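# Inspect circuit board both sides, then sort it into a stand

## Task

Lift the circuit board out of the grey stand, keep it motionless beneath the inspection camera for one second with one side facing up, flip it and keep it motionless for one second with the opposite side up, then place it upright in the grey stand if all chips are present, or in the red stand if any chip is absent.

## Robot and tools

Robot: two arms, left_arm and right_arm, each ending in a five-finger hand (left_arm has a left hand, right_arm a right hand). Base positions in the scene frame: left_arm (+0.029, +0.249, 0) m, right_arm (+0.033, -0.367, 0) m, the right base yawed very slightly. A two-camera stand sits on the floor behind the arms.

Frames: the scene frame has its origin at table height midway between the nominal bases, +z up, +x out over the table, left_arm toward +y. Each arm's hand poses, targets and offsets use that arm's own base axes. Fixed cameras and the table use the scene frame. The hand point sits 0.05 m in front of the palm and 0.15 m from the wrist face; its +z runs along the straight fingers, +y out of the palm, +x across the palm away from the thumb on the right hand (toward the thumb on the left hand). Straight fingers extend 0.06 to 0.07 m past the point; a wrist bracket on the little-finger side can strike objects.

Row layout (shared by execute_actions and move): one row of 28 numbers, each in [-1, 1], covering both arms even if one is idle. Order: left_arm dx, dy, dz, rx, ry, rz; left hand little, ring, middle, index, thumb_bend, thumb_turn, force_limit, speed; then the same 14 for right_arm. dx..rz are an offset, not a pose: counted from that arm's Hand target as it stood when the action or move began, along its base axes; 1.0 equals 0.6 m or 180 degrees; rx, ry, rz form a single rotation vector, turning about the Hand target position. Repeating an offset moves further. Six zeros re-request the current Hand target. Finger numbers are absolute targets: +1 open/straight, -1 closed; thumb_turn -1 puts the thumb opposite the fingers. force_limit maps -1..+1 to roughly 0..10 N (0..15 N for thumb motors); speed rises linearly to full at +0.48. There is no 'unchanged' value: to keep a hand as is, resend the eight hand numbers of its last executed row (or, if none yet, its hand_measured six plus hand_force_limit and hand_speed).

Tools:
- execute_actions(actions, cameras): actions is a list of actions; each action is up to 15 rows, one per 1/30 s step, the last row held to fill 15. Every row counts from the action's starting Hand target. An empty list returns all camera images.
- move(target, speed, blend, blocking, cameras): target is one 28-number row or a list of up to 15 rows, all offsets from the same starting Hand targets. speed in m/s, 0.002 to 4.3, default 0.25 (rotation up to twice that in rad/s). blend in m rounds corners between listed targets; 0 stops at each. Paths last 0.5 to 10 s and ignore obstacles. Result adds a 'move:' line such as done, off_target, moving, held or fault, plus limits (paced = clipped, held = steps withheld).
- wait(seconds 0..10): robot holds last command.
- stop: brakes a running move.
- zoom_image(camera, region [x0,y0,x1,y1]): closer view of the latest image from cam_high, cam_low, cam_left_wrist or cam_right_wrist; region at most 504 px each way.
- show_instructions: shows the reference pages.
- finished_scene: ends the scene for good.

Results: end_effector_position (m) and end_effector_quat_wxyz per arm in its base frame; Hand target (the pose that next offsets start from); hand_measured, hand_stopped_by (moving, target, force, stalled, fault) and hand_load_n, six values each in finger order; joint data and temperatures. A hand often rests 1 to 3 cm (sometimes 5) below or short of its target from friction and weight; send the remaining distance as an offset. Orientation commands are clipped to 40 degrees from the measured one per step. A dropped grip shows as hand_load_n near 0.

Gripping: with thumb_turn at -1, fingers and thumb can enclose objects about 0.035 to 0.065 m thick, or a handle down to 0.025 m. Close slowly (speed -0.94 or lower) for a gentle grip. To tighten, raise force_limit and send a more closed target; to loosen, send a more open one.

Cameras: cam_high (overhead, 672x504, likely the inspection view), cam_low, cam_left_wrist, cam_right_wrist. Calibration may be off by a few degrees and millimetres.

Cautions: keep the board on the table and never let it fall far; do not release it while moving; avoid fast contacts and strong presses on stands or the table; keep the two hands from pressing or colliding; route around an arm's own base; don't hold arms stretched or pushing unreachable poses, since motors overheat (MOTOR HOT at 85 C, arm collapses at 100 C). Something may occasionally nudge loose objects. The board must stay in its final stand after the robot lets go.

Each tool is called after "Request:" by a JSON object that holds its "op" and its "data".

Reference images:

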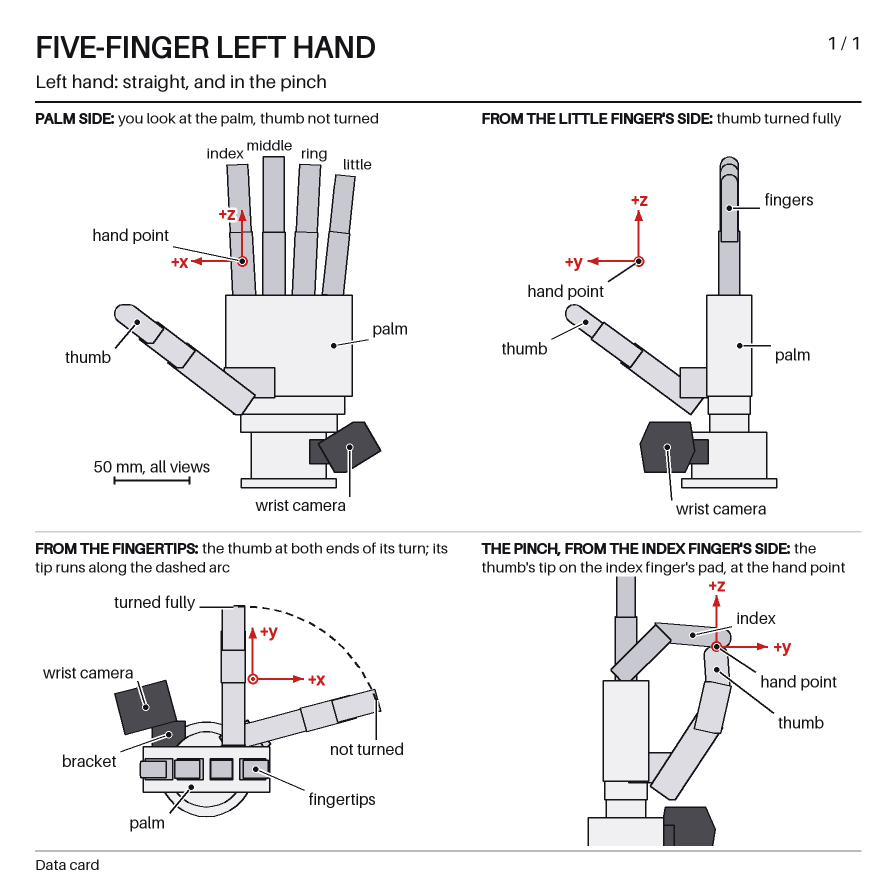

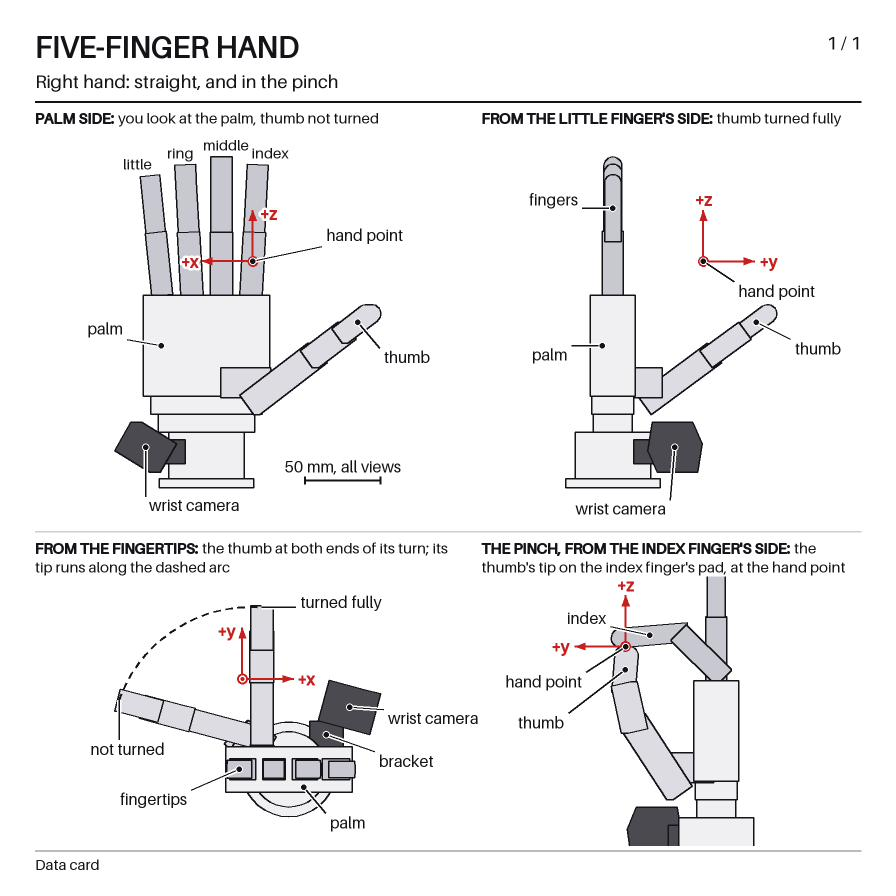

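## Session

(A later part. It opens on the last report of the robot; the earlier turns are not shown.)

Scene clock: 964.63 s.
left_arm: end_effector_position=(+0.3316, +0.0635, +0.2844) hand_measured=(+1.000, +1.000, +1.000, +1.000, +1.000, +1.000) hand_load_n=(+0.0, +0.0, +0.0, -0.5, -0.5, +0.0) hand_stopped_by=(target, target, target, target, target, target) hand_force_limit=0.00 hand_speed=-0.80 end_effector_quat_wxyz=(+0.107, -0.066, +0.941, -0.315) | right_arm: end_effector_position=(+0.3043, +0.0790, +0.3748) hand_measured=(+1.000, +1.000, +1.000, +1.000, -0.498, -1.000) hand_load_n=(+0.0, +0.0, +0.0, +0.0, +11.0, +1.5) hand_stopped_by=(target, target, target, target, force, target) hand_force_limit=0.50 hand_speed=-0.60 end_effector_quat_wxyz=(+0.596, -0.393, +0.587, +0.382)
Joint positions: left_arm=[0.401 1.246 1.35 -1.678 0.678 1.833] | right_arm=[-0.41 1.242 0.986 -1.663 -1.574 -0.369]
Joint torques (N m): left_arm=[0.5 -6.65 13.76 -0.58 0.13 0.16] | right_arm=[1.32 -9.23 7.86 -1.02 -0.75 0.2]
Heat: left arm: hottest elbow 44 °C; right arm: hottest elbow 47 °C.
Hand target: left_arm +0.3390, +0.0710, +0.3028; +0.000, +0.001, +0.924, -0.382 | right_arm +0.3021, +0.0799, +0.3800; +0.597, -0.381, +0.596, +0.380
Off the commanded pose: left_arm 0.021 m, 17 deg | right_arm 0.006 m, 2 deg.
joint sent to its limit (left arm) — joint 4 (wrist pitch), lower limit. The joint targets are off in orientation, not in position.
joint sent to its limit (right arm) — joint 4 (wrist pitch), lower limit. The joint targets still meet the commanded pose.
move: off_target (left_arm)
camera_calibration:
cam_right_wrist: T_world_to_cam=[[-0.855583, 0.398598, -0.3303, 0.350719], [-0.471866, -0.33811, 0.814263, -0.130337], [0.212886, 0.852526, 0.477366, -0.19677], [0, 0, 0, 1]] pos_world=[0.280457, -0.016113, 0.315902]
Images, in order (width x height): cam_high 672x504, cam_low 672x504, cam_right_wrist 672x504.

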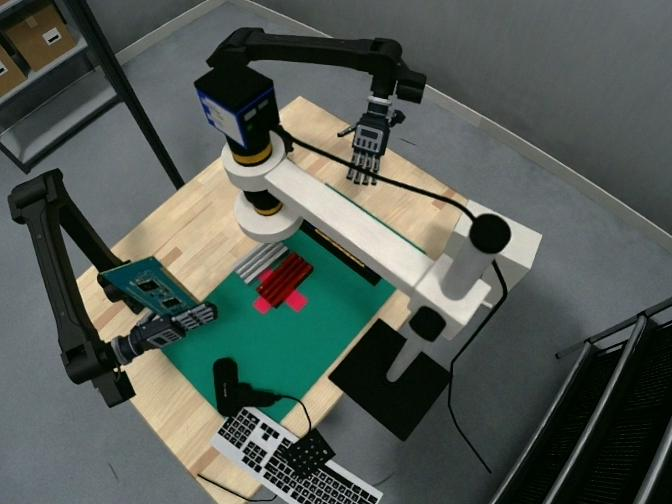

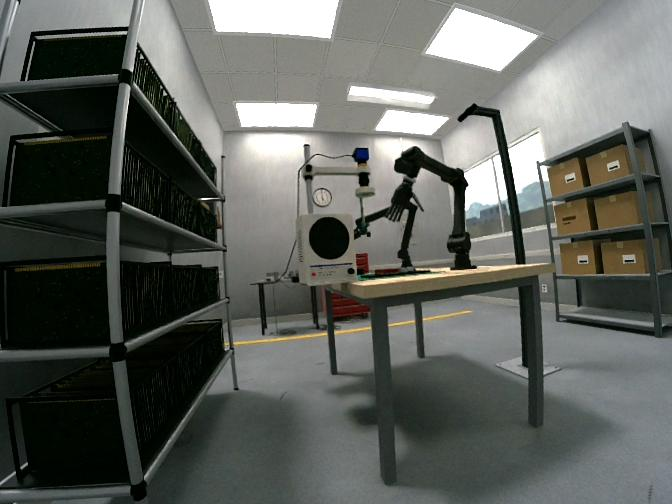

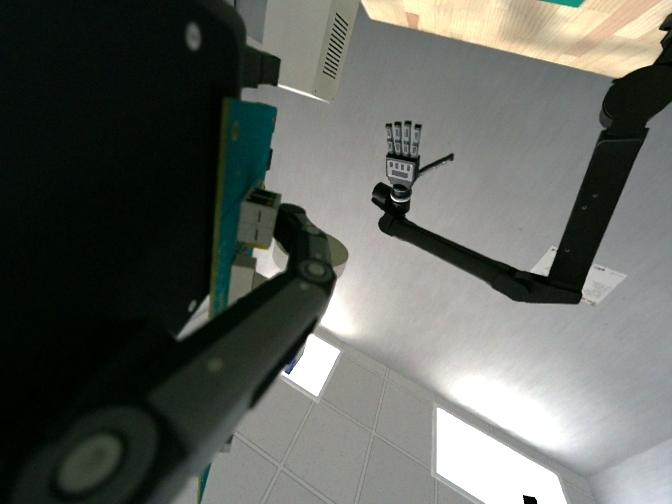

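Request:
{"op": "move", "data": {"target": [0,0,0,0,0,0,1,1,1,1,1,1,0,-0.8,0.136,-0.064,0.05,0.2113,0.453,0,1,1,1,1,-1,-1,0.5,-0.6], "speed": 0.3, "cameras": ["cam_high","cam_right_wrist","cam_low"]}}

Request:
{"op": "zoom_image", "data": {"camera": "cam_high", "region": [90, 230, 300, 430]}}

Scene clock: 974.87 s.
left_arm: end_effector_position=(+0.3316, +0.0635, +0.2844) hand_measured=(+1.000, +1.000, +1.000, +1.000, +1.000, +1.000) hand_load_n=(+0.0, +0.0, -0.5, +0.0, +0.0, +0.0) hand_stopped_by=(target, target, target, target, target, target) hand_force_limit=0.00 hand_speed=-0.80 end_effector_quat_wxyz=(+0.107, -0.066, +0.941, -0.315) | right_arm: end_effector_position=(+0.3857, +0.0432, +0.4001) hand_measured=(+1.000, +1.000, +1.000, +1.000, -0.498, -1.000) hand_load_n=(+0.0, +0.0, +0.0, +0.0, +11.0, +1.5) hand_stopped_by=(target, target, target, target, force, target) hand_force_limit=0.50 hand_speed=-0.60 end_effector_quat_wxyz=(+0.137, +0.152, +0.690, +0.694)
Joint positions: left_arm=[0.401 1.246 1.35 -1.678 0.678 1.833] | right_arm=[-0.411 1.238 0.969 -1.668 -1.573 1.228]
Joint torques (N m): left_arm=[0.44 -6.53 13.74 -0.65 0.12 0.18] | right_arm=[0.56 -9.47 8.87 -0.73 -0.63 -0.02]
Heat: left arm: hottest elbow 44 °C; right arm: hottest elbow 46 °C.
Hand target: left_arm +0.3390, +0.0710, +0.3028; +0.000, +0.001, +0.924, -0.382 | right_arm +0.3836, +0.0415, +0.4100; +0.154, +0.153, +0.690, +0.691
Off the commanded pose: left_arm 0.021 m, 17 deg | right_arm 0.010 m, 2 deg.
joint sent to its limit (left arm) — joint 4 (wrist pitch), lower limit. The joint targets are off in orientation, not in position.
joint sent to its limit (right arm) — joint 4 (wrist pitch), lower limit. The joint targets still meet the commanded pose.
move: off_target (left_arm)
camera_calibration:
cam_right_wrist: T_world_to_cam=[[-0.257225, 0.134836, 0.956898, -0.291523], [0.560193, -0.786054, 0.261348, -0.282076], [0.787413, 0.603273, 0.126659, -0.266205], [0, 0, 0, 1]] pos_world=[0.292643, -0.0218256, 0.386395]
Images, in order (width x height): cam_high 672x504, cam_low 672x504, cam_right_wrist 672x504.

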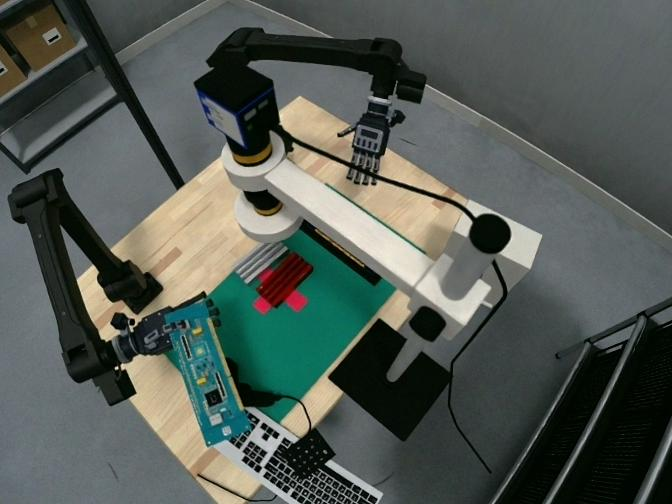

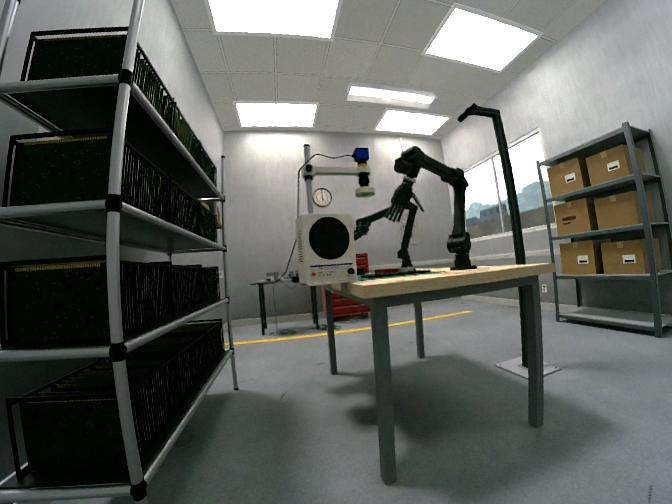

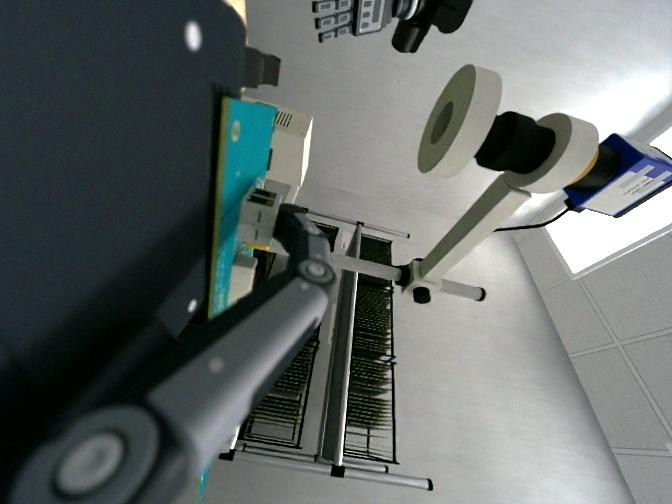

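Scaled by 2.400 from the camera's 672x504 image, which has a finer 960x720 frame.

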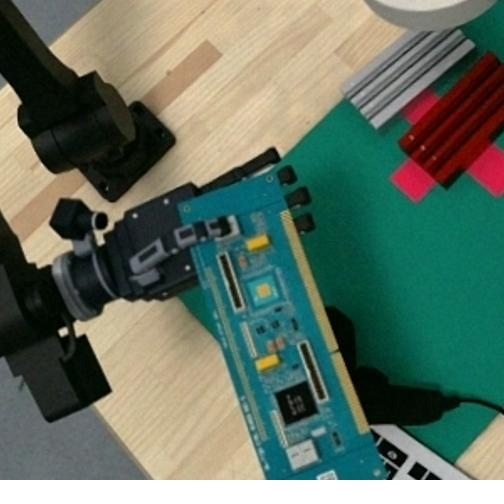

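Request:
{"op": "zoom_image", "data": {"camera": "cam_high", "region": [160, 300, 260, 450]}}

Scaled by 3.360 from the camera's 672x504 image, which has a finer 960x720 frame.

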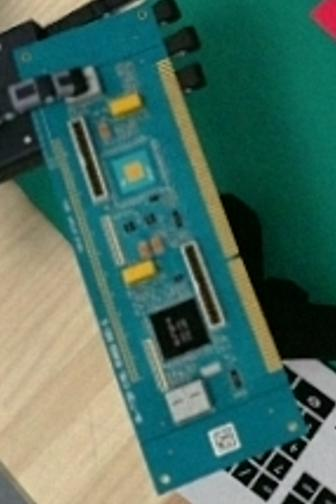

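Request:
{"op": "move", "data": {"target": [0,0,0,0,0,0,1,1,1,1,1,1,0,-0.8,-0.114,0.393,-0.1,0,0,0.2106,1,1,1,1,-1,-1,0.5,-0.6], "speed": 0.2, "cameras": ["cam_high","cam_low"]}}

Request:
{"op": "zoom_image", "data": {"camera": "cam_high", "region": [170, 180, 370, 340]}}

Scene clock: 991.93 s.
left_arm: end_effector_position=(+0.3316, +0.0635, +0.2844) hand_measured=(+1.000, +1.000, +1.000, +1.000, +1.000, +1.000) hand_load_n=(+0.0, +0.0, +0.0, +0.0, +0.0, +0.0) hand_stopped_by=(target, target, target, target, target, target) hand_force_limit=0.00 hand_speed=-0.80 end_effector_quat_wxyz=(+0.107, -0.066, +0.941, -0.315) | right_arm: end_effector_position=(+0.3086, +0.2744, +0.3384) hand_measured=(+1.000, +1.000, +1.000, +1.000, -0.498, -1.000) hand_load_n=(+0.0, +0.0, +0.0, +0.0, +11.0, +1.5) hand_stopped_by=(target, target, target, target, force, target) hand_force_limit=0.50 hand_speed=-0.60 end_effector_quat_wxyz=(-0.101, -0.067, +0.704, +0.699)
Joint positions: left_arm=[0.401 1.246 1.35 -1.678 0.678 1.833] | right_arm=[0.238 1.377 0.925 -1.508 -1.57 1.229]
Joint torques (N m): left_arm=[0.44 -6.53 13.74 -0.57 0.13 0.18] | right_arm=[1.2 -10.29 10.09 0.02 -0.83 -0.03]
Heat: left arm: hottest elbow 44 °C; right arm: hottest elbow 44 °C.
Hand target: left_arm +0.3390, +0.0710, +0.3028; +0.000, +0.001, +0.924, -0.382 | right_arm +0.3153, +0.2772, +0.3501; -0.079, -0.080, +0.702, +0.703
Off the commanded pose: left_arm 0.021 m, 17 deg | right_arm 0.014 m, 3 deg.
joint sent to its limit (left arm) — joint 4 (wrist pitch), lower limit. The joint targets are off in orientation, not in position.
move: off_target (left_arm, right_arm)
Images, in order (width x height): cam_high 672x504, cam_low 672x504.

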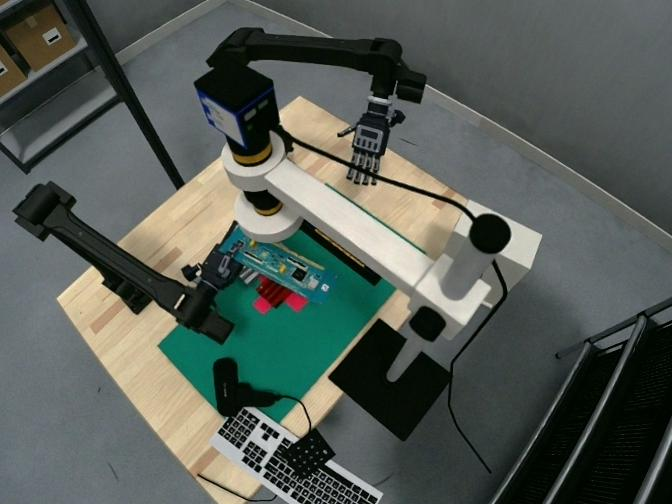

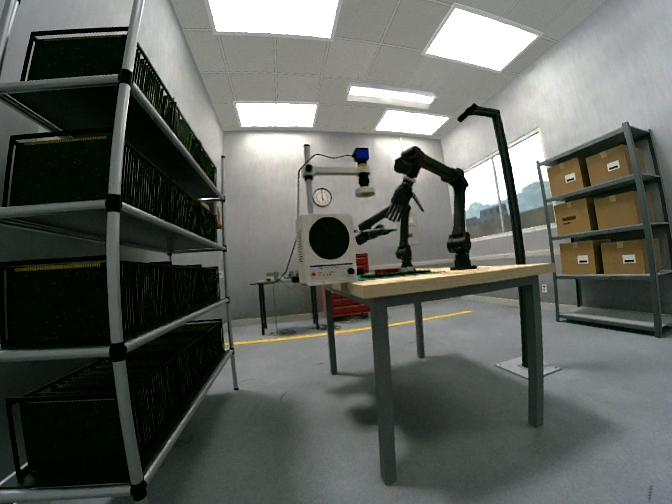

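Scaled by 2.520 from the camera's 672x504 image, which has a finer 960x720 frame.

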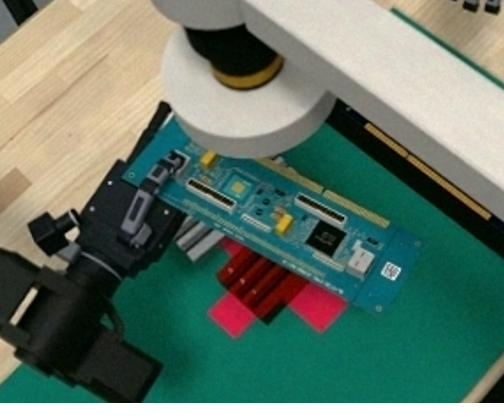

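Request:
{"op": "zoom_image", "data": {"camera": "cam_low", "region": [330, 130, 430, 290]}}

Scaled by 3.150 from the camera's 672x504 image, which has a finer 960x720 frame.

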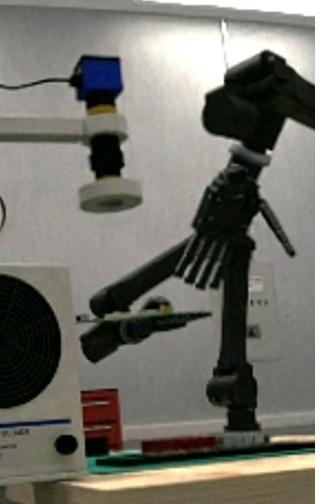

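Request:
{"op": "zoom_image", "data": {"camera": "cam_low", "region": [345, 210, 405, 255]}}

Scaled by 8.400 from the camera's 672x504 image, which has a finer 960x720 frame.

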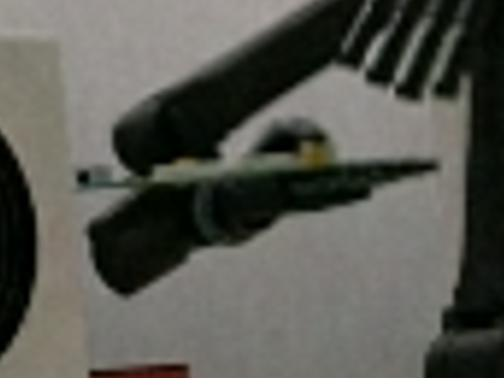

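Request:
{"op": "move", "data": {"target": [0,0,0,0,0,0,1,1,1,1,1,1,0,-0.8,0.055,0.015,0.015,0,0,0,1,1,1,1,-1,-1,0.5,-0.6], "speed": 0.15, "cameras": ["cam_high","cam_low"]}}

Request:
{"op": "wait", "data": {"seconds": 1.5}}

Request:
{"op": "zoom_image", "data": {"camera": "cam_low", "region": [345, 180, 405, 255]}}

Scene clock: 1026.80 s.
left_arm: end_effector_position=(+0.3316, +0.0635, +0.2844) hand_measured=(+1.000, +1.000, +1.000, +1.000, +1.000, +1.000) hand_load_n=(+0.0, +0.0, +0.0, +0.0, +0.0, +0.0) hand_stopped_by=(target, target, target, target, target, target) hand_force_limit=0.00 hand_speed=-0.80 end_effector_quat_wxyz=(+0.107, -0.066, +0.941, -0.315) | right_arm: end_effector_position=(+0.3368, +0.2812, +0.3424) hand_measured=(+1.000, +1.000, +1.000, +1.000, -0.498, -1.000) hand_load_n=(+0.0, +0.0, +0.0, +0.5, +11.5, +1.5) hand_stopped_by=(target, target, target, target, force, target) hand_force_limit=0.50 hand_speed=-0.60 end_effector_quat_wxyz=(-0.104, -0.064, +0.705, +0.699)
Joint positions: left_arm=[0.401 1.246 1.35 -1.678 0.678 1.833] | right_arm=[0.238 1.442 1.005 -1.508 -1.57 1.252]
Joint torques (N m): left_arm=[0.5 -6.65 13.71 -0.62 0.12 0.17] | right_arm=[1.14 -10.29 12.01 -0.16 -0.79 -0.05]
Heat: left arm: hottest elbow 44 °C; right arm: hottest elbow 43 °C.
Hand target: left_arm +0.3390, +0.0710, +0.3028; +0.000, +0.001, +0.924, -0.382 | right_arm +0.3483, +0.2862, +0.3591; -0.079, -0.080, +0.702, +0.703
Off the commanded pose: left_arm 0.021 m, 17 deg | right_arm 0.021 m, 3 deg.
joint sent to its limit (left arm) — joint 4 (wrist pitch), lower limit. The joint targets are off in orientation, not in position.
move: off_target (left_arm, right_arm)
Images, in order (width x height): cam_high 672x504, cam_low 672x504.

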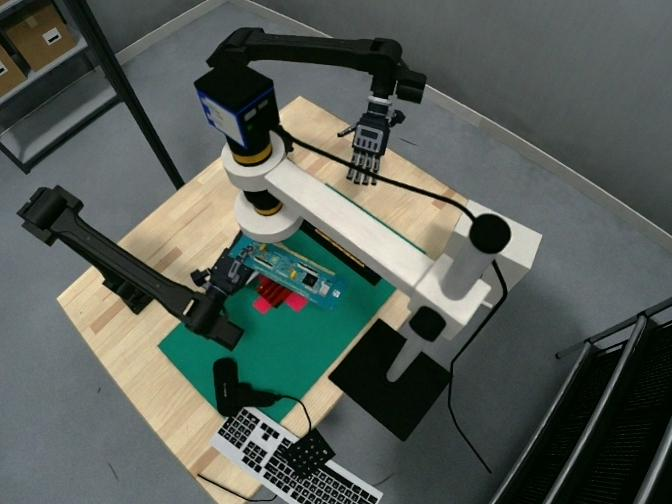

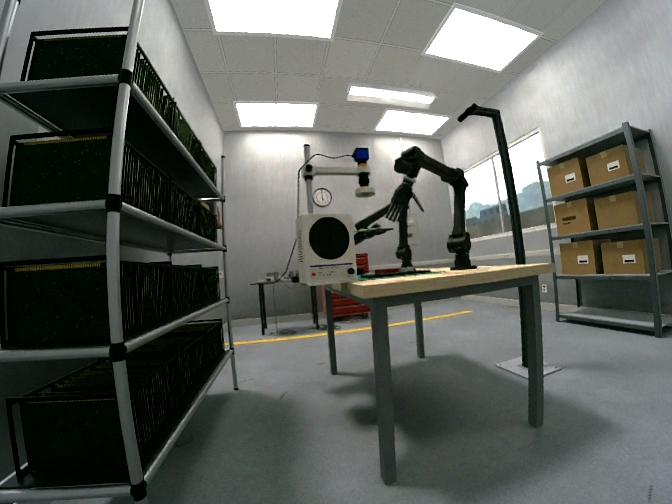

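Scene clock: 1028.30 s.
left_arm: end_effector_position=(+0.3316, +0.0635, +0.2844) hand_measured=(+1.000, +1.000, +1.000, +1.000, +1.000, +1.000) hand_load_n=(+0.0, +0.0, +0.0, +0.0, +0.0, +0.0) hand_stopped_by=(target, target, target, target, target, target) hand_force_limit=0.00 hand_speed=-0.80 end_effector_quat_wxyz=(+0.107, -0.066, +0.941, -0.315) | right_arm: end_effector_position=(+0.3368, +0.2812, +0.3424) hand_measured=(+1.000, +1.000, +1.000, +1.000, -0.498, -1.000) hand_load_n=(+0.0, +0.0, +0.0, +0.0, +11.0, +1.5) hand_stopped_by=(target, target, target, target, force, target) hand_force_limit=0.50 hand_speed=-0.60 end_effector_quat_wxyz=(-0.104, -0.064, +0.705, +0.699)
Joint positions: left_arm=[0.401 1.246 1.35 -1.678 0.678 1.833] | right_arm=[0.238 1.442 1.005 -1.508 -1.57 1.252]
Joint torques (N m): left_arm=[0.44 -6.53 13.72 -0.62 0.13 0.17] | right_arm=[0.79 -10.23 12.07 -0.08 -0.83 -0.03]
Heat: left arm: hottest elbow 44 °C; right arm: hottest elbow 43 °C.
Hand target: left_arm +0.3390, +0.0710, +0.3028; +0.000, +0.001, +0.924, -0.382 | right_arm +0.3483, +0.2862, +0.3591; -0.079, -0.080, +0.702, +0.703
Off the commanded pose: left_arm 0.021 m, 17 deg | right_arm 0.021 m, 3 deg.
wait: 1.50 s; at rest by 0.17 s

Scaled by 6.720 from the camera's 672x504 image, which has a finer 960x720 frame.
This view is cut from an older image: the scene may have changed since it was taken.

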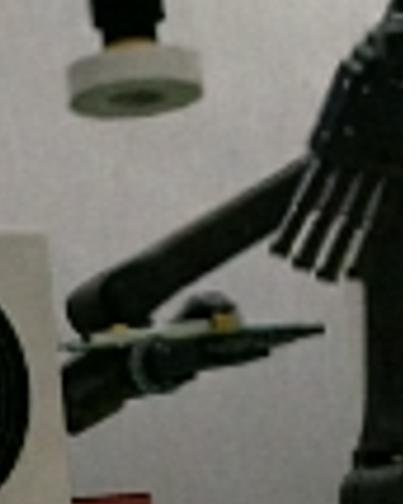

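Request:
{"op": "zoom_image", "data": {"camera": "cam_high", "region": [200, 180, 370, 340]}}

Scaled by 2.965 from the camera's 672x504 image, which has a finer 960x720 frame.
This view is cut from an older image: the scene may have changed since it was taken.

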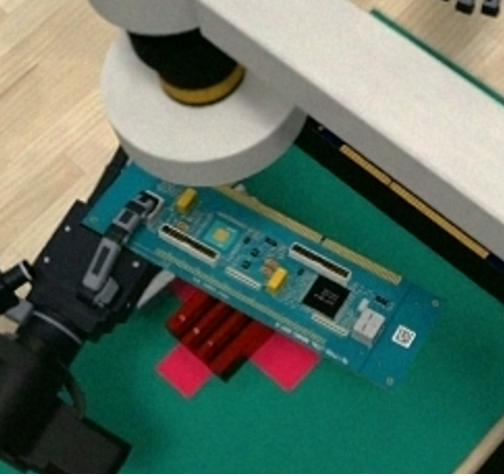

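Request:
{"op": "move", "data": {"target": [[0,0,0,0,0,0,1,1,1,1,1,1,0,-0.8,0.059,-0.408,0.0,0,0,-0.2106,1,1,1,1,-1,-1,0.5,-0.6],[0,0,0,0,0,0,1,1,1,1,1,1,0,-0.8,0.059,-0.408,0.085,0,0,-0.2106,1,1,1,1,-1,-1,0.5,-0.6]], "speed": 0.25, "blend": [0.03,0], "cameras": []}}

Scene clock: 1077.80 s.
left_arm: end_effector_position=(+0.3316, +0.0635, +0.2844) hand_measured=(+1.000, +1.000, +1.000, +1.000, +1.000, +1.000) hand_load_n=(+0.0, +0.0, +0.0, +0.0, +0.0, +0.0) hand_stopped_by=(target, target, target, target, target, target) hand_force_limit=0.00 hand_speed=-0.80 end_effector_quat_wxyz=(+0.107, -0.066, +0.941, -0.315) | right_arm: end_effector_position=(+0.3773, +0.0464, +0.3857) hand_measured=(+1.000, +1.000, +1.000, +1.000, -0.498, -1.000) hand_load_n=(+0.0, +0.0, +0.0, +0.0, +11.0, +1.5) hand_stopped_by=(target, target, target, target, force, target) hand_force_limit=0.50 hand_speed=-0.60 end_effector_quat_wxyz=(+0.124, +0.166, +0.688, +0.696)
Joint positions: left_arm=[0.401 1.246 1.35 -1.678 0.678 1.833] | right_arm=[-0.413 1.204 0.911 -1.585 -1.57 1.324]
Joint torques (N m): left_arm=[0.5 -6.53 13.68 -0.64 0.13 0.17] | right_arm=[1.14 -8.23 12.79 -0.81 -0.75 -0.08]
Heat: left arm: hottest elbow 44 °C; right arm: hottest elbow 44 °C.
Hand target: left_arm +0.3390, +0.0710, +0.3028; +0.000, +0.001, +0.924, -0.382 | right_arm +0.3837, +0.0414, +0.4100; +0.154, +0.153, +0.690, +0.691
Off the commanded pose: left_arm 0.021 m, 17 deg | right_arm 0.026 m, 4 deg.
joint sent to its limit (left arm) — joint 4 (wrist pitch), lower limit. The joint targets are off in orientation, not in position.
move: off_target (left_arm, right_arm); blend cut to 0.0255 m at target 1
No camera images: "cameras" was empty.

Request:
{"op": "move", "data": {"target": [0,0,0,0,0,0,1,1,1,1,1,1,0,-0.8,-0.136,0.064,-0.05,-0.2113,-0.453,0,1,1,1,1,-1,-1,0.5,-0.6], "speed": 0.3, "cameras": []}}

Request:
{"op": "move", "data": {"target": [0,0,0,0,0,0,1,1,1,1,1,1,0,-0.8,-0.022,0.053,-0.183,-0.453,0.2113,0,1,1,1,1,-1,-1,0.5,-0.6], "speed": 0.25, "cameras": ["all"]}}

Scene clock: 1088.20 s.
left_arm: end_effector_position=(+0.3316, +0.0635, +0.2844) hand_measured=(+1.000, +1.000, +1.000, +1.000, +1.000, +1.000) hand_load_n=(+0.0, +0.0, +0.0, +0.0, +0.0, +0.0) hand_stopped_by=(target, target, target, target, target, target) hand_force_limit=0.00 hand_speed=-0.80 end_effector_quat_wxyz=(+0.107, -0.066, +0.941, -0.315) | right_arm: end_effector_position=(+0.3059, +0.0787, +0.3822) hand_measured=(+1.000, +1.000, +1.000, +1.000, -0.498, -1.000) hand_load_n=(+0.0, +0.0, +0.0, +0.0, +11.0, +1.5) hand_stopped_by=(target, target, target, target, force, target) hand_force_limit=0.50 hand_speed=-0.60 end_effector_quat_wxyz=(+0.586, -0.381, +0.602, +0.386)
Joint positions: left_arm=[0.401 1.246 1.35 -1.678 0.678 1.833] | right_arm=[-0.413 1.032 0.821 -0.675 -1.553 0.703]
Joint torques (N m): left_arm=[0.44 -6.48 13.72 -0.61 0.13 0.17] | right_arm=[0.67 -7.65 8.17 1.24 -0.61 -0.04]
Heat: left arm: hottest elbow 44 °C; right arm: hottest elbow 45 °C.
Hand target: left_arm +0.3390, +0.0710, +0.3028; +0.000, +0.001, +0.924, -0.382 | right_arm +0.3020, +0.0798, +0.3800; +0.597, -0.381, +0.596, +0.380
Off the commanded pose: left_arm 0.021 m, 17 deg | right_arm 0.005 m, 2 deg.
joint sent to its limit (left arm) — joint 4 (wrist pitch), lower limit. The joint targets are off in orientation, not in position.
move: off_target (left_arm)
No camera images: "cameras" was empty.

Scene clock: 1092.40 s.
left_arm: end_effector_position=(+0.3316, +0.0635, +0.2844) hand_measured=(+1.000, +1.000, +1.000, +1.000, +1.000, +1.000) hand_load_n=(+0.0, +0.0, +0.0, +0.0, +0.0, +0.0) hand_stopped_by=(target, target, target, target, target, target) hand_force_limit=0.00 hand_speed=-0.80 end_effector_quat_wxyz=(+0.107, -0.066, +0.941, -0.315) | right_arm: end_effector_position=(+0.2736, +0.1063, +0.2511) hand_measured=(+1.000, +1.000, +1.000, +1.000, -0.498, -1.000) hand_load_n=(+0.0, +0.0, +0.0, +0.0, +11.0, +1.5) hand_stopped_by=(target, target, target, target, force, target) hand_force_limit=0.50 hand_speed=-0.60 end_effector_quat_wxyz=(-0.022, -0.537, +0.843, +0.009)
Joint positions: left_arm=[0.401 1.246 1.35 -1.678 0.678 1.833] | right_arm=[0.169 1.207 1.23 -1.642 0.001 0.605]
Joint torques (N m): left_arm=[0.21 -6.48 13.78 -0.65 0.13 0.17] | right_arm=[2.37 -7.41 14 -0.49 0.15 0.04]
Heat: left arm: hottest elbow 44 °C; right arm: hottest elbow 45 °C.
Hand target: left_arm +0.3390, +0.0710, +0.3028; +0.000, +0.001, +0.924, -0.382 | right_arm +0.2889, +0.1117, +0.2703; +0.000, -0.538, +0.843, +0.001
Off the commanded pose: left_arm 0.021 m, 17 deg | right_arm 0.025 m, 3 deg.
joint sent to its limit (left arm) — joint 4 (wrist pitch), lower limit. The joint targets are off in orientation, not in position.
move: off_target (left_arm, right_arm)
camera_calibration:
cam_left_wrist: T_world_to_cam=[[-0.224816, -0.816711, 0.531451, -0.0203645], [-0.943768, 0.318193, 0.0897503, 0.271187], [-0.242404, -0.481389, -0.842321, 0.460736], [0, 0, 0, 1]] pos_world=[0.363044, 0.118871, 0.374572]
cam_right_wrist: T_world_to_cam=[[-0.99254, 0.119779, 0.022726, 0.251119], [0.115791, 0.867815, 0.483207, -0.240714], [0.038156, 0.482234, -0.875211, 0.272263], [0, 0, 0, 1]] pos_world=[0.26673, 0.0475219, 0.348895]

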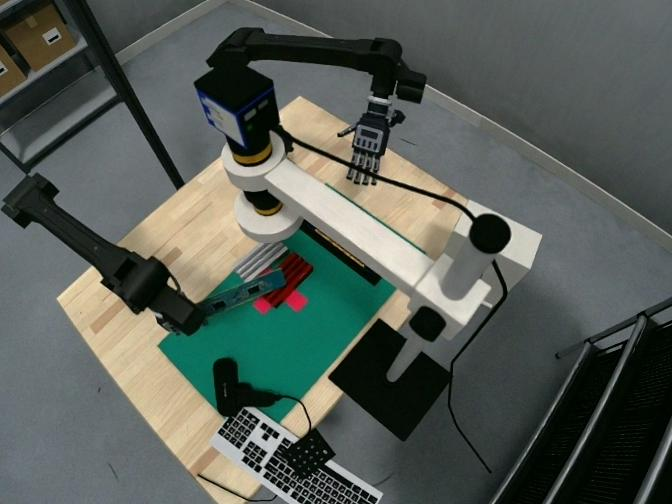

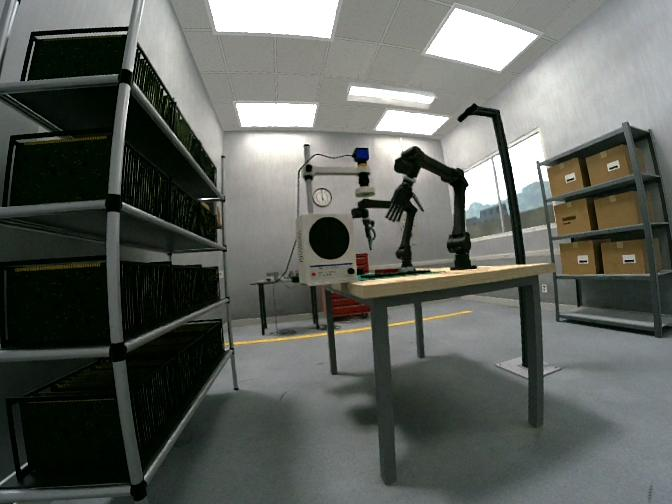

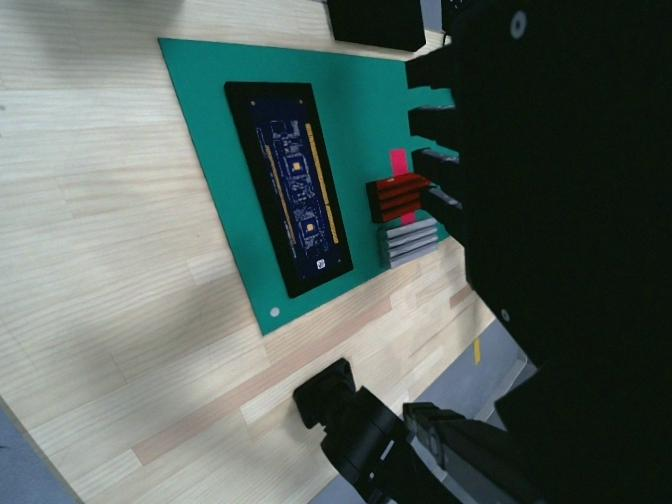

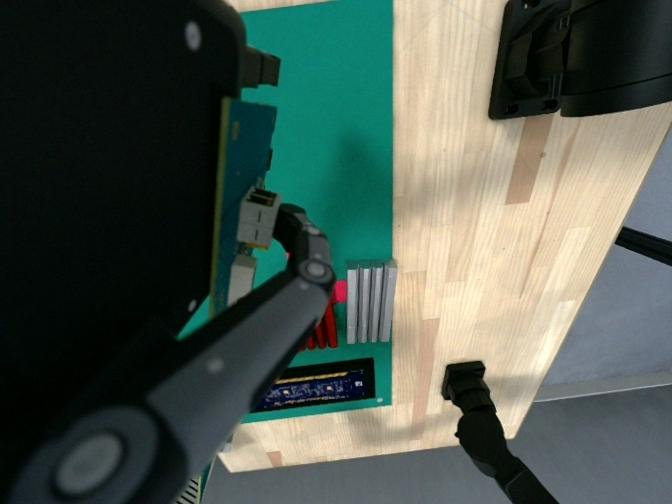

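Request:
{"op": "zoom_image", "data": {"camera": "cam_high", "region": [140, 220, 340, 360]}}

Request:
{"op": "zoom_image", "data": {"camera": "cam_low", "region": [345, 190, 445, 290]}}

Request:
{"op": "zoom_image", "data": {"camera": "cam_right_wrist", "region": [170, 80, 420, 330]}}

Scaled by 2.520 from the camera's 672x504 image, which has a finer 960x720 frame.

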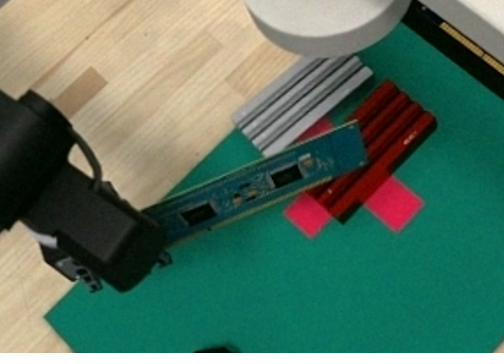

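Scaled by 5.040 from the camera's 672x504 image, which has a finer 960x720 frame.

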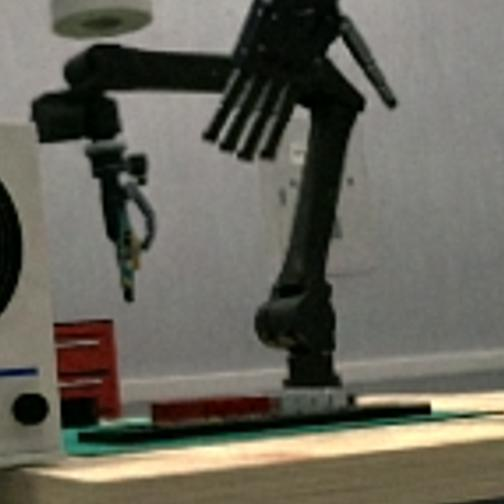

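Scaled by 2.016 from the camera's 672x504 image, which has a finer 960x720 frame.

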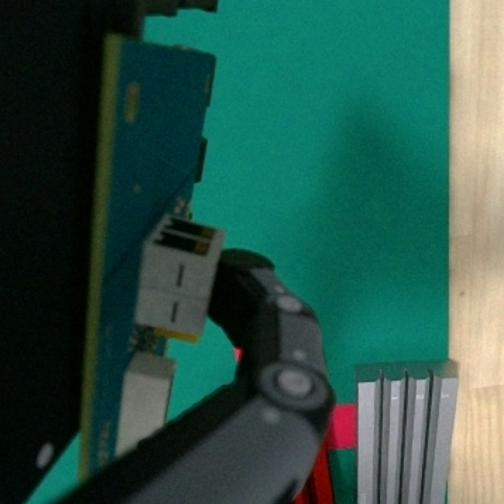

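Request:
{"op": "move", "data": {"target": [0.153,-0.167,-0.03,0,0,0,1,1,1,1,1,1,0,-0.8,-0.023,0.222,-0.06,0,0,0.1386,1,1,1,1,-1,-1,0.5,-0.6], "speed": 0.15, "cameras": ["all"]}}

Request:
{"op": "zoom_image", "data": {"camera": "cam_left_wrist", "region": [200, 100, 440, 340]}}

Request:
{"op": "zoom_image", "data": {"camera": "cam_right_wrist", "region": [170, 80, 450, 360]}}

Scene clock: 1140.70 s.
left_arm: end_effector_position=(+0.4205, -0.0257, +0.2689) hand_measured=(+1.000, +1.000, +1.000, +1.000, +1.000, +1.000) hand_load_n=(+0.0, +0.0, +0.0, -0.5, +0.0, +0.0) hand_stopped_by=(target, target, target, target, target, target) hand_force_limit=0.00 hand_speed=-0.80 end_effector_quat_wxyz=(+0.021, -0.014, +0.928, -0.371) | right_arm: end_effector_position=(+0.2574, +0.2318, +0.2175) hand_measured=(+1.000, +1.000, +1.000, +1.000, -0.498, -1.000) hand_load_n=(+0.0, +0.0, +0.0, +0.0, +11.0, +1.5) hand_stopped_by=(target, target, target, target, force, target) hand_force_limit=0.50 hand_speed=-0.60 end_effector_quat_wxyz=(+0.031, +0.701, -0.713, -0.005)
Joint positions: left_arm=[0.148 1.521 1.556 -1.678 0.758 1.718] | right_arm=[0.565 1.365 1.282 -1.55 0.003 0.582]
Joint torques (N m): left_arm=[-0.73 -9.52 13.94 -0.84 0.6 -0.06] | right_arm=[1.67 -10.81 13.78 0.2 0.05 -0.1]
Heat: left arm: hottest elbow 45 °C; right arm: hottest elbow 48 °C.
Hand target: left_arm +0.4308, -0.0292, +0.2848; +0.000, +0.001, +0.924, -0.382 | right_arm +0.2751, +0.2448, +0.2342; +0.000, +0.707, -0.707, -0.001
Off the commanded pose: left_arm 0.019 m, 3 deg | right_arm 0.028 m, 4 deg.
joint sent to its limit (left arm) — joint 4 (wrist pitch), lower limit. The joint targets are off in orientation, not in position.
move: off_target (left_arm, right_arm)
camera_calibration:
cam_left_wrist: T_world_to_cam=[[-0.278712, -0.708742, 0.648077, -0.0708989], [-0.864232, 0.479393, 0.152596, 0.338682], [-0.418835, -0.517559, -0.74613, 0.473663], [0, 0, 0, 1]] pos_world=[0.471326, 0.0325379, 0.347681]
cam_right_wrist: T_world_to_cam=[[-0.954825, -0.294863, 0.036951, 0.304097], [-0.242001, 0.843697, 0.479178, -0.232892], [-0.172467, 0.448589, -0.87694, 0.245468], [0, 0, 0, 1]] pos_world=[0.276334, 0.176043, 0.315621]

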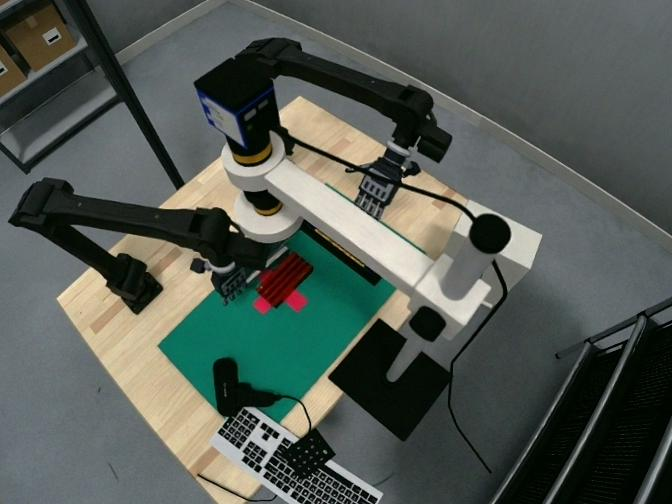

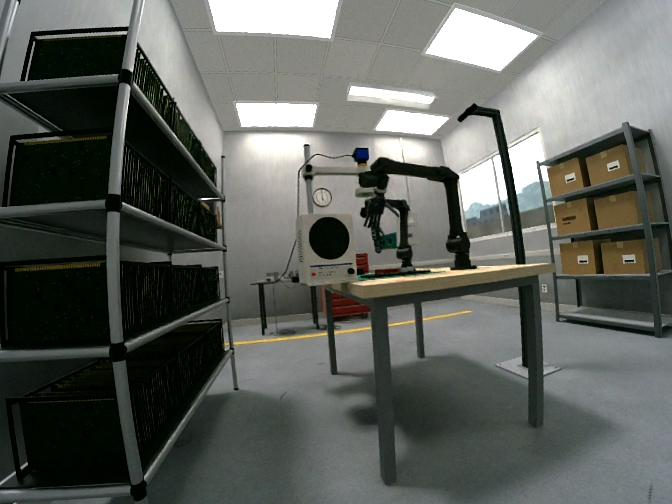

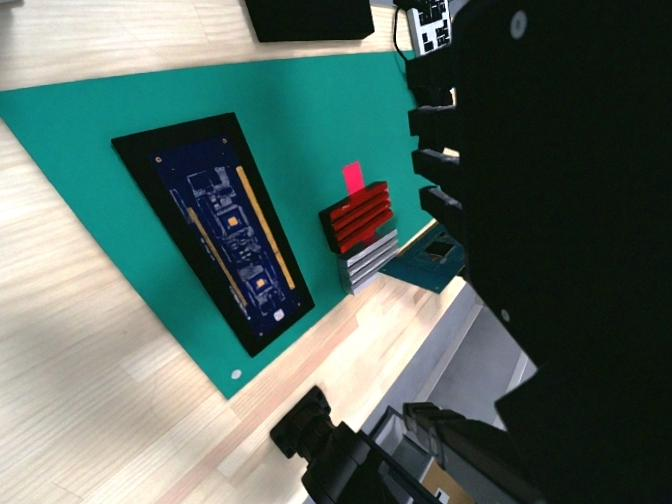

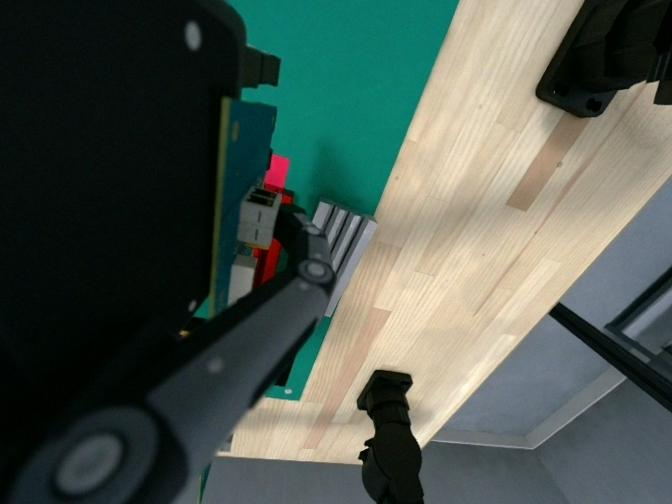

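Scaled by 2.100 from the camera's 672x504 image, which has a finer 960x720 frame.

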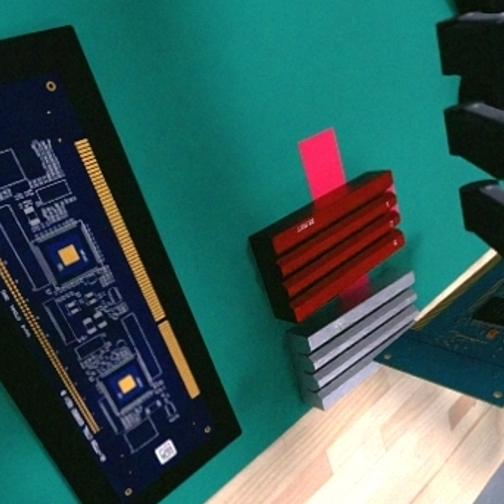

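Scaled by 1.800 from the camera's 672x504 image, which has a finer 960x720 frame.

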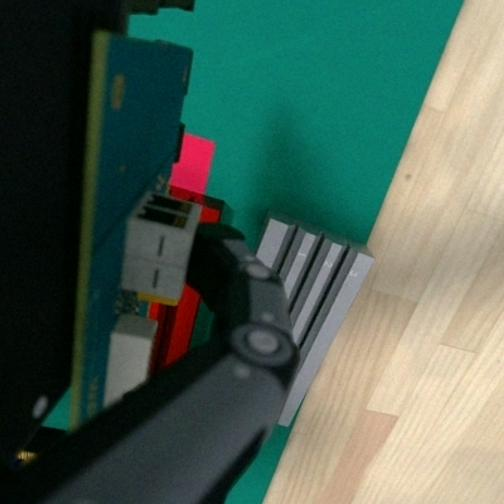

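Request:
{"op": "zoom_image", "data": {"camera": "cam_left_wrist", "region": [310, 170, 460, 300]}}

Scaled by 3.360 from the camera's 672x504 image, which has a finer 960x720 frame.

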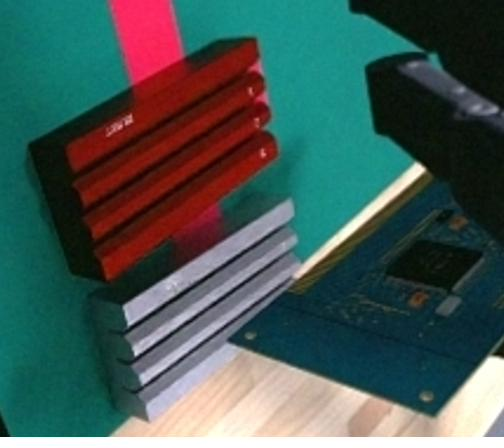

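Request:
{"op": "move", "data": {"target": [0,0,0,0,0,0,1,1,1,1,1,1,0,-0.8,0.043,0.017,-0.115,0.03,0,0,1,1,1,1,-1,-1,0.5,-0.6], "speed": 0.1, "cameras": ["cam_left_wrist","cam_right_wrist"]}}

Request:
{"op": "zoom_image", "data": {"camera": "cam_left_wrist", "region": [310, 170, 460, 300]}}

Request:
{"op": "zoom_image", "data": {"camera": "cam_right_wrist", "region": [170, 80, 450, 360]}}

Scene clock: 1173.47 s.
left_arm: end_effector_position=(+0.4205, -0.0257, +0.2689) hand_measured=(+1.000, +1.000, +1.000, +1.000, +1.000, +1.000) hand_load_n=(+0.0, +0.0, +0.0, +0.0, +0.0, +0.0) hand_stopped_by=(target, target, target, target, target, target) hand_force_limit=0.00 hand_speed=-0.80 end_effector_quat_wxyz=(+0.021, -0.014, +0.928, -0.371) | right_arm: end_effector_position=(+0.3000, +0.2555, +0.1716) hand_measured=(+1.000, +1.000, +1.000, +1.000, -0.498, -1.000) hand_load_n=(+0.0, +0.0, +0.0, +0.0, +11.0, +1.5) hand_stopped_by=(target, target, target, target, force, target) hand_force_limit=0.50 hand_speed=-0.60 end_effector_quat_wxyz=(-0.033, +0.704, -0.708, -0.029)
Joint positions: left_arm=[0.148 1.521 1.556 -1.678 0.758 1.718] | right_arm=[0.525 1.433 1.226 -1.315 -0.072 0.533]
Joint torques (N m): left_arm=[-0.62 -9.64 13.94 -0.79 0.59 -0.08] | right_arm=[0.26 -11.34 7.75 0.57 -0.22 -0.14]
Heat: left arm: hottest elbow 48 °C; right arm: hottest elbow 51 °C.
Hand target: left_arm +0.4308, -0.0292, +0.2848; +0.000, +0.001, +0.924, -0.382 | right_arm +0.3009, +0.2551, +0.1653; -0.033, +0.707, -0.706, -0.034
Off the commanded pose: left_arm 0.019 m, 3 deg | right_arm 0.006 m, 1 deg.
joint sent to its limit (left arm) — joint 4 (wrist pitch), lower limit. The joint targets are off in orientation, not in position.
move: off_target (left_arm)
camera_calibration:
cam_left_wrist: T_world_to_cam=[[-0.278712, -0.708742, 0.648077, -0.0708989], [-0.864232, 0.479393, 0.152596, 0.338682], [-0.418835, -0.517559, -0.74613, 0.473663], [0, 0, 0, 1]] pos_world=[0.471326, 0.0325379, 0.347681]
cam_right_wrist: T_world_to_cam=[[-0.95173, -0.301986, -0.0549088, 0.370036], [-0.279107, 0.777044, 0.564182, -0.206983], [-0.127708, 0.552275, -0.823822, 0.152884], [0, 0, 0, 1]] pos_world=[0.313928, 0.188147, 0.263044]
Images, in order (width x height): cam_left_wrist 672x504, cam_right_wrist 672x504.

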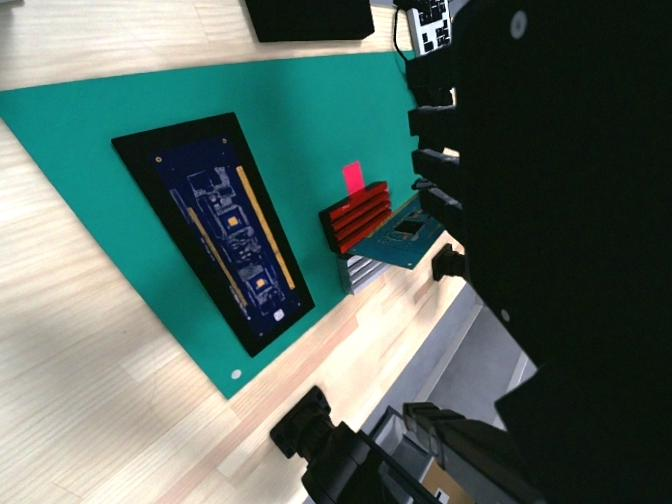

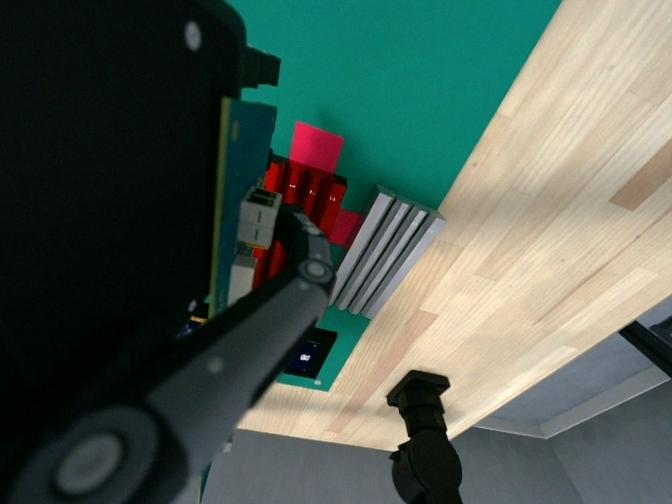

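Scaled by 3.360 from the camera's 672x504 image, which has a finer 960x720 frame.

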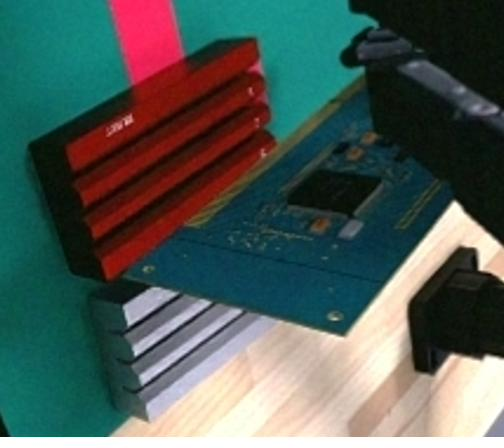

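Scaled by 1.800 from the camera's 672x504 image, which has a finer 960x720 frame.

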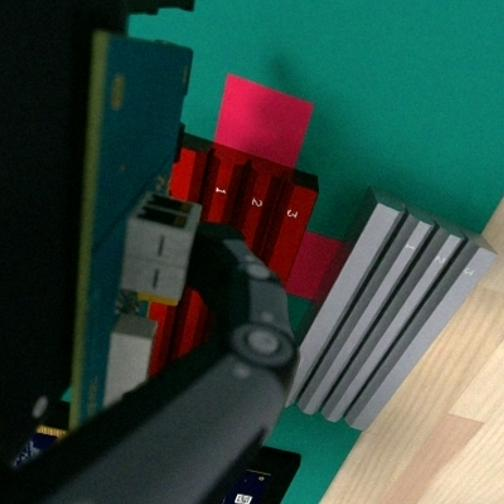

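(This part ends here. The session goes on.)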